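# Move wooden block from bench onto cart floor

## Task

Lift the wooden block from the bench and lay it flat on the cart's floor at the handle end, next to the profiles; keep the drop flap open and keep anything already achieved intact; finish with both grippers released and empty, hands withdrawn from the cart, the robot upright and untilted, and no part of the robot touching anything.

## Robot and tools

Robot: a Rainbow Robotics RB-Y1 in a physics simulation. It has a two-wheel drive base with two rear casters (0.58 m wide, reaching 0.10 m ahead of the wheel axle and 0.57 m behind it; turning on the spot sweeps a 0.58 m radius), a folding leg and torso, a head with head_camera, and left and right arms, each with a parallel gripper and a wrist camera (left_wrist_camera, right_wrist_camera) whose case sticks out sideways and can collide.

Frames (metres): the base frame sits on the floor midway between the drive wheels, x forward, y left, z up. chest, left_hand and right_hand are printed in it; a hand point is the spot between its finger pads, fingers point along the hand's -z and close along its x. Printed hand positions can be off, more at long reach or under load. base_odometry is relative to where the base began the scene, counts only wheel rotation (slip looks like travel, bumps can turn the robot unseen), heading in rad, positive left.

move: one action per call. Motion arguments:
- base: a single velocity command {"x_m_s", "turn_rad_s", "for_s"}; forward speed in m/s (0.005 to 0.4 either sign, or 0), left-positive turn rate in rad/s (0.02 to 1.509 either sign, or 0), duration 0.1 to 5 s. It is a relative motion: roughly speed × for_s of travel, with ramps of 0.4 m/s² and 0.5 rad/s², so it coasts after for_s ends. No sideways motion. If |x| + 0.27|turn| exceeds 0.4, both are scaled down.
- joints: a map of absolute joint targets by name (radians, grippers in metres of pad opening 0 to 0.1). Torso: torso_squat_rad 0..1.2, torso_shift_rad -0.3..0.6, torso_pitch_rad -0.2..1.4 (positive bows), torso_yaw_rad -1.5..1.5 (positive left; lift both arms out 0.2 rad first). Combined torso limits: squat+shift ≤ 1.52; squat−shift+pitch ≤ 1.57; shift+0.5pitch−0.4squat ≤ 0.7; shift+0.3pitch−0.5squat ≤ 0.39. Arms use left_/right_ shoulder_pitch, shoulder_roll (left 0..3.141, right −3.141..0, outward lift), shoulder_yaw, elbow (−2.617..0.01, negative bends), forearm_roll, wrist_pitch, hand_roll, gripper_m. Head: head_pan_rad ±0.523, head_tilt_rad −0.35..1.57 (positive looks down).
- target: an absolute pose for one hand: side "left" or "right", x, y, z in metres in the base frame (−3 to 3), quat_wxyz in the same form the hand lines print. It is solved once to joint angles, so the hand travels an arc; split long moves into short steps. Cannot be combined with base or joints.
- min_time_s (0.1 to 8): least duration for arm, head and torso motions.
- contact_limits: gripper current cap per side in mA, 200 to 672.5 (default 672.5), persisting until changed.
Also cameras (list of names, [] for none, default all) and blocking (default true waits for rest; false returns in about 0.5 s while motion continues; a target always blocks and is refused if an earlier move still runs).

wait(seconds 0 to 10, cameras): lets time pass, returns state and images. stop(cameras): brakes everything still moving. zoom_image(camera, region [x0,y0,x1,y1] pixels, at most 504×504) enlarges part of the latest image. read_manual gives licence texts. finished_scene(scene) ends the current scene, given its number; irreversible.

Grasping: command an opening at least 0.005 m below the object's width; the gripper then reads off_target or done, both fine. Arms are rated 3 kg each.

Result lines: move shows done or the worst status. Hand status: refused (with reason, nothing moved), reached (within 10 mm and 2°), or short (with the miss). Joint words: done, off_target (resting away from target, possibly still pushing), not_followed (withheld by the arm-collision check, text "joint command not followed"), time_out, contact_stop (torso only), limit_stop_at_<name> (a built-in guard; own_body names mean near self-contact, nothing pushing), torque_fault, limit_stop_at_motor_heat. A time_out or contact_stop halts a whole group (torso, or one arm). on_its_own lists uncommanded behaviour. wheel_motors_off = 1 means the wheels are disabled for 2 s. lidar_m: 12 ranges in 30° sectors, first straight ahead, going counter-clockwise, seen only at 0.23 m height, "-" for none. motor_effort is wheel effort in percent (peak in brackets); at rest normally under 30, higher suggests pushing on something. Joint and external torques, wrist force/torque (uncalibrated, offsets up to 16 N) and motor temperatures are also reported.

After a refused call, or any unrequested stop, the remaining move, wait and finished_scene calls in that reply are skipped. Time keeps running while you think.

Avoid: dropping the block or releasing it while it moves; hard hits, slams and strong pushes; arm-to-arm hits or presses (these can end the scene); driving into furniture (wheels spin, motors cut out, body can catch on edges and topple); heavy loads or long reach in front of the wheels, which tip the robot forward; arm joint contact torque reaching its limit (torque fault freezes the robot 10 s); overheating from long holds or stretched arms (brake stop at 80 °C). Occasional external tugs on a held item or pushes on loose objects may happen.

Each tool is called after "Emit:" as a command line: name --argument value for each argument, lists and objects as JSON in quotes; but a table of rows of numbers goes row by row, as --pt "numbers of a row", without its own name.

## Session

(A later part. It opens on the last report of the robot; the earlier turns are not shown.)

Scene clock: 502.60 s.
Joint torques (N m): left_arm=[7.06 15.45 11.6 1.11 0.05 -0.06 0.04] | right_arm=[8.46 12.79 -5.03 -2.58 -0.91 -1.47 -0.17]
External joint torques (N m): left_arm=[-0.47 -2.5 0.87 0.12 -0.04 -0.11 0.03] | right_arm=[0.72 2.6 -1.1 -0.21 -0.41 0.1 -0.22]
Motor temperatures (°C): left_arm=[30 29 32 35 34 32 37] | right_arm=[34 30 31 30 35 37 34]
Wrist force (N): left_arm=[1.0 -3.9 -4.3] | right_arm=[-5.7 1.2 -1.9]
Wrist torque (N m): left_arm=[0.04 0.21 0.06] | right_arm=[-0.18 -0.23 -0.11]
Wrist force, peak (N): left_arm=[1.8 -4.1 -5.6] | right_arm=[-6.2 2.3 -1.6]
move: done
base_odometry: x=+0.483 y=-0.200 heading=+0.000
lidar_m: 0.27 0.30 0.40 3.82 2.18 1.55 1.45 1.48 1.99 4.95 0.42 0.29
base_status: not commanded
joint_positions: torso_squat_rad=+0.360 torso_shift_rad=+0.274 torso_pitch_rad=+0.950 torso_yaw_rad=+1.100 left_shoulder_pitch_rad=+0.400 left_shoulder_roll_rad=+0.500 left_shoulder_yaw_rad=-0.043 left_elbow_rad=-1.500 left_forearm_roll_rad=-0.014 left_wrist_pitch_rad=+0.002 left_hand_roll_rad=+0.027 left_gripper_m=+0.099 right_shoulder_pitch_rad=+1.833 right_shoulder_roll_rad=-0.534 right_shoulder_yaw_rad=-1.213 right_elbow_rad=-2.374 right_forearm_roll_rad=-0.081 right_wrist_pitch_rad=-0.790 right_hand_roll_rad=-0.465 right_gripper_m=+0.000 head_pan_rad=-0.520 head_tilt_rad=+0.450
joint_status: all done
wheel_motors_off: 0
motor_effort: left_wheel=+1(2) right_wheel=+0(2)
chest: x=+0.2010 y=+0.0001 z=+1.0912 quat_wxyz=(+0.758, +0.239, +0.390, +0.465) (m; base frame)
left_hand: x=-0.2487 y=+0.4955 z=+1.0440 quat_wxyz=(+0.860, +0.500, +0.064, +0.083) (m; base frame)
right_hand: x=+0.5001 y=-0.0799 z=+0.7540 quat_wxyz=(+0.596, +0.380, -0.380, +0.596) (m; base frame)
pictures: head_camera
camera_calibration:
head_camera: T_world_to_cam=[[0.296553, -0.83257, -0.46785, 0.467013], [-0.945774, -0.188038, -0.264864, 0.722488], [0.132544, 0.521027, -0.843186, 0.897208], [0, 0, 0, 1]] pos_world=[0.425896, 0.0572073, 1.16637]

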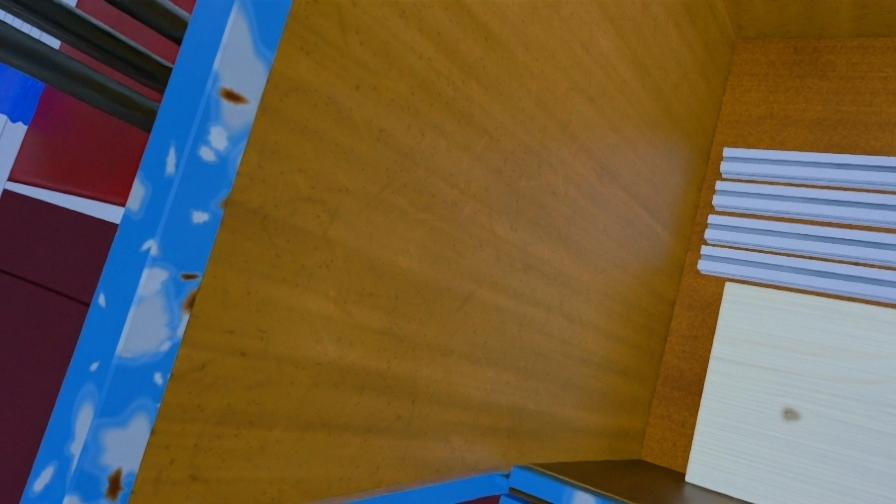

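Emit:
move --base '{"x_m_s": -0.2, "for_s": 2.8}' --joints '{"head_tilt_rad": 0.3}' --cameras '["head_camera"]'

Emit:
move --joints '{"torso_pitch_rad": 0.2, "torso_yaw_rad": 0.3, "torso_squat_rad": 0.3, "torso_shift_rad": 0.1, "head_pan_rad": -0.3}' --min_time_s 3 --cameras '["head_camera"]'

Scene clock: 507.70 s.
Joint torques (N m): left_arm=[7.2 15.42 11.85 1 -0.02 -0.21 0.05] | right_arm=[8.32 12.98 -4.94 -2.69 -0.7 -1.59 -0.14]
External joint torques (N m): left_arm=[-0.33 -2.53 1.12 0.01 -0.11 -0.26 0.04] | right_arm=[0.58 2.79 -1 -0.33 -0.2 -0.02 -0.19]
Motor temperatures (°C): left_arm=[30 29 32 35 34 32 37] | right_arm=[34 30 31 30 35 37 34]
Wrist force (N): left_arm=[1.0 -4.0 -4.4] | right_arm=[-5.7 2.0 -1.9]
Wrist torque (N m): left_arm=[0.03 0.20 0.06] | right_arm=[-0.30 -0.23 -0.13]
Wrist force, peak (N): left_arm=[0.9 -4.9 -5.4] | right_arm=[-6.3 1.6 -2.1]
move: done
base_odometry: x=-0.077 y=-0.200 heading=+0.001
lidar_m: 0.84 0.88 1.78 4.07 1.36 0.97 0.89 0.92 1.24 3.15 1.26 0.88
base_status: done (sent for 2.8 of 2.8 s)
joint_positions: torso_squat_rad=+0.360 torso_shift_rad=+0.274 torso_pitch_rad=+0.950 torso_yaw_rad=+1.100 left_shoulder_pitch_rad=+0.400 left_shoulder_roll_rad=+0.500 left_shoulder_yaw_rad=-0.043 left_elbow_rad=-1.500 left_forearm_roll_rad=-0.014 left_wrist_pitch_rad=+0.002 left_hand_roll_rad=+0.027 left_gripper_m=+0.099 right_shoulder_pitch_rad=+1.833 right_shoulder_roll_rad=-0.534 right_shoulder_yaw_rad=-1.213 right_elbow_rad=-2.374 right_forearm_roll_rad=-0.081 right_wrist_pitch_rad=-0.790 right_hand_roll_rad=-0.465 right_gripper_m=+0.000 head_pan_rad=-0.520 head_tilt_rad=+0.300
joint_status: all done
wheel_motors_off: 0
motor_effort: left_wheel=+4(24) right_wheel=-5(23)
chest: x=+0.2010 y=+0.0001 z=+1.0912 quat_wxyz=(+0.758, +0.239, +0.390, +0.465) (m; base frame)
left_hand: x=-0.2487 y=+0.4954 z=+1.0440 quat_wxyz=(+0.860, +0.500, +0.064, +0.083) (m; base frame)
right_hand: x=+0.5001 y=-0.0799 z=+0.7540 quat_wxyz=(+0.596, +0.380, -0.380, +0.596) (m; base frame)
pictures: head_camera
camera_calibration:
head_camera: T_world_to_cam=[[0.299885, -0.830063, -0.470174, 0.46852], [-0.914639, -0.110106, -0.388988, 0.858327], [0.271115, 0.546691, -0.792228, 0.784401], [0, 0, 0, 1]] pos_world=[0.431894, 0.054584, 1.17559]

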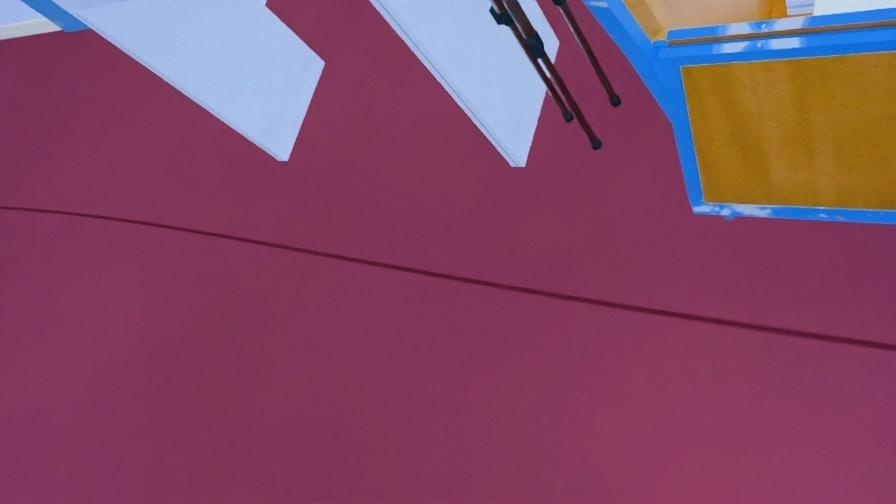

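Scene clock: 511.00 s.
Joint torques (N m): left_arm=[1.08 8.01 6.57 -6.32 0.03 -1.64 -0.09] | right_arm=[10.31 3.06 -7.22 2.56 -1.38 -0.29 -0.29]
External joint torques (N m): left_arm=[-0.22 -1.8 0.65 -0.05 -0.03 -0.29 -0.06] | right_arm=[1.06 1.55 0.03 0.26 -0.1 0.07 -0.31]
Motor temperatures (°C): left_arm=[30 29 32 35 34 32 37] | right_arm=[34 30 31 30 35 37 34]
Wrist force (N): left_arm=[-3.4 -1.4 -5.5] | right_arm=[-3.7 6.2 -2.2]
Wrist torque (N m): left_arm=[-0.15 -0.09 0.10] | right_arm=[-0.48 -0.13 -0.10]
Wrist force, peak (N): left_arm=[-2.1 -2.6 -6.9] | right_arm=[-4.0 6.3 -2.0]
move: done
base_odometry: x=-0.077 y=-0.200 heading=+0.001
lidar_m: 0.83 0.89 1.79 4.07 1.35 0.97 0.89 0.92 1.25 3.14 1.26 0.89
base_status: not commanded
joint_positions: torso_squat_rad=+0.300 torso_shift_rad=+0.100 torso_pitch_rad=+0.200 torso_yaw_rad=+0.300 left_shoulder_pitch_rad=+0.400 left_shoulder_roll_rad=+0.500 left_shoulder_yaw_rad=-0.043 left_elbow_rad=-1.500 left_forearm_roll_rad=-0.014 left_wrist_pitch_rad=+0.002 left_hand_roll_rad=+0.027 left_gripper_m=+0.099 right_shoulder_pitch_rad=+1.833 right_shoulder_roll_rad=-0.534 right_shoulder_yaw_rad=-1.213 right_elbow_rad=-2.374 right_forearm_roll_rad=-0.081 right_wrist_pitch_rad=-0.790 right_hand_roll_rad=-0.465 right_gripper_m=+0.000 head_pan_rad=-0.300 head_tilt_rad=+0.300
joint_status: all done
wheel_motors_off: 0
motor_effort: left_wheel=+9(9) right_wheel=-6(8)
chest: x=-0.0998 y=+0.0001 z=+1.2492 quat_wxyz=(+0.984, +0.015, +0.099, +0.149) (m; base frame)
left_hand: x=+0.0180 y=+0.5053 z=+0.8241 quat_wxyz=(+0.891, +0.239, -0.381, -0.055) (m; base frame)
right_hand: x=+0.1594 y=-0.3772 z=+1.2449 quat_wxyz=(+0.658, -0.126, -0.525, +0.525) (m; base frame)
pictures: head_camera
camera_calibration:
head_camera: T_world_to_cam=[[0.00494844, -0.999504, -0.0311081, 0.0506746], [-0.428541, 0.0259876, -0.903148, 1.33602], [0.903509, 0.0178003, -0.4282, 0.597769], [0, 0, 0, 1]] pos_world=[0.0322007, 0.005289, 1.46417]

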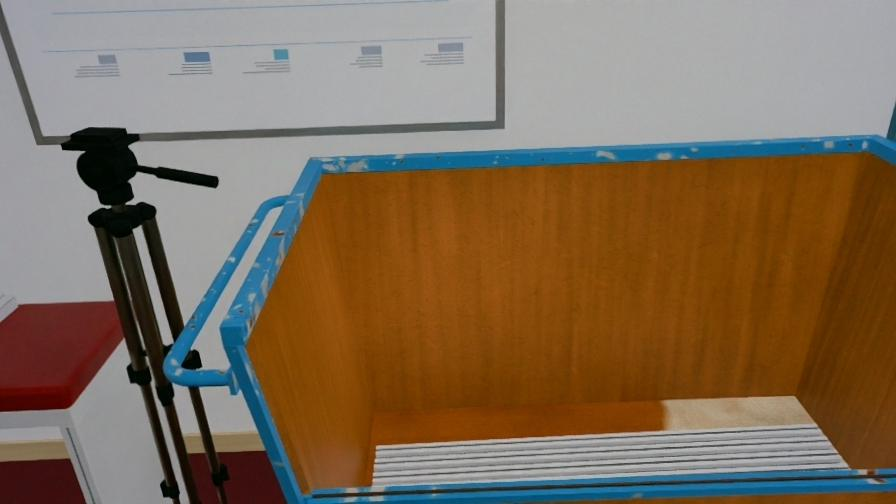

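Emit:
finished_scene --scene 2

The scene is finished: the task was done.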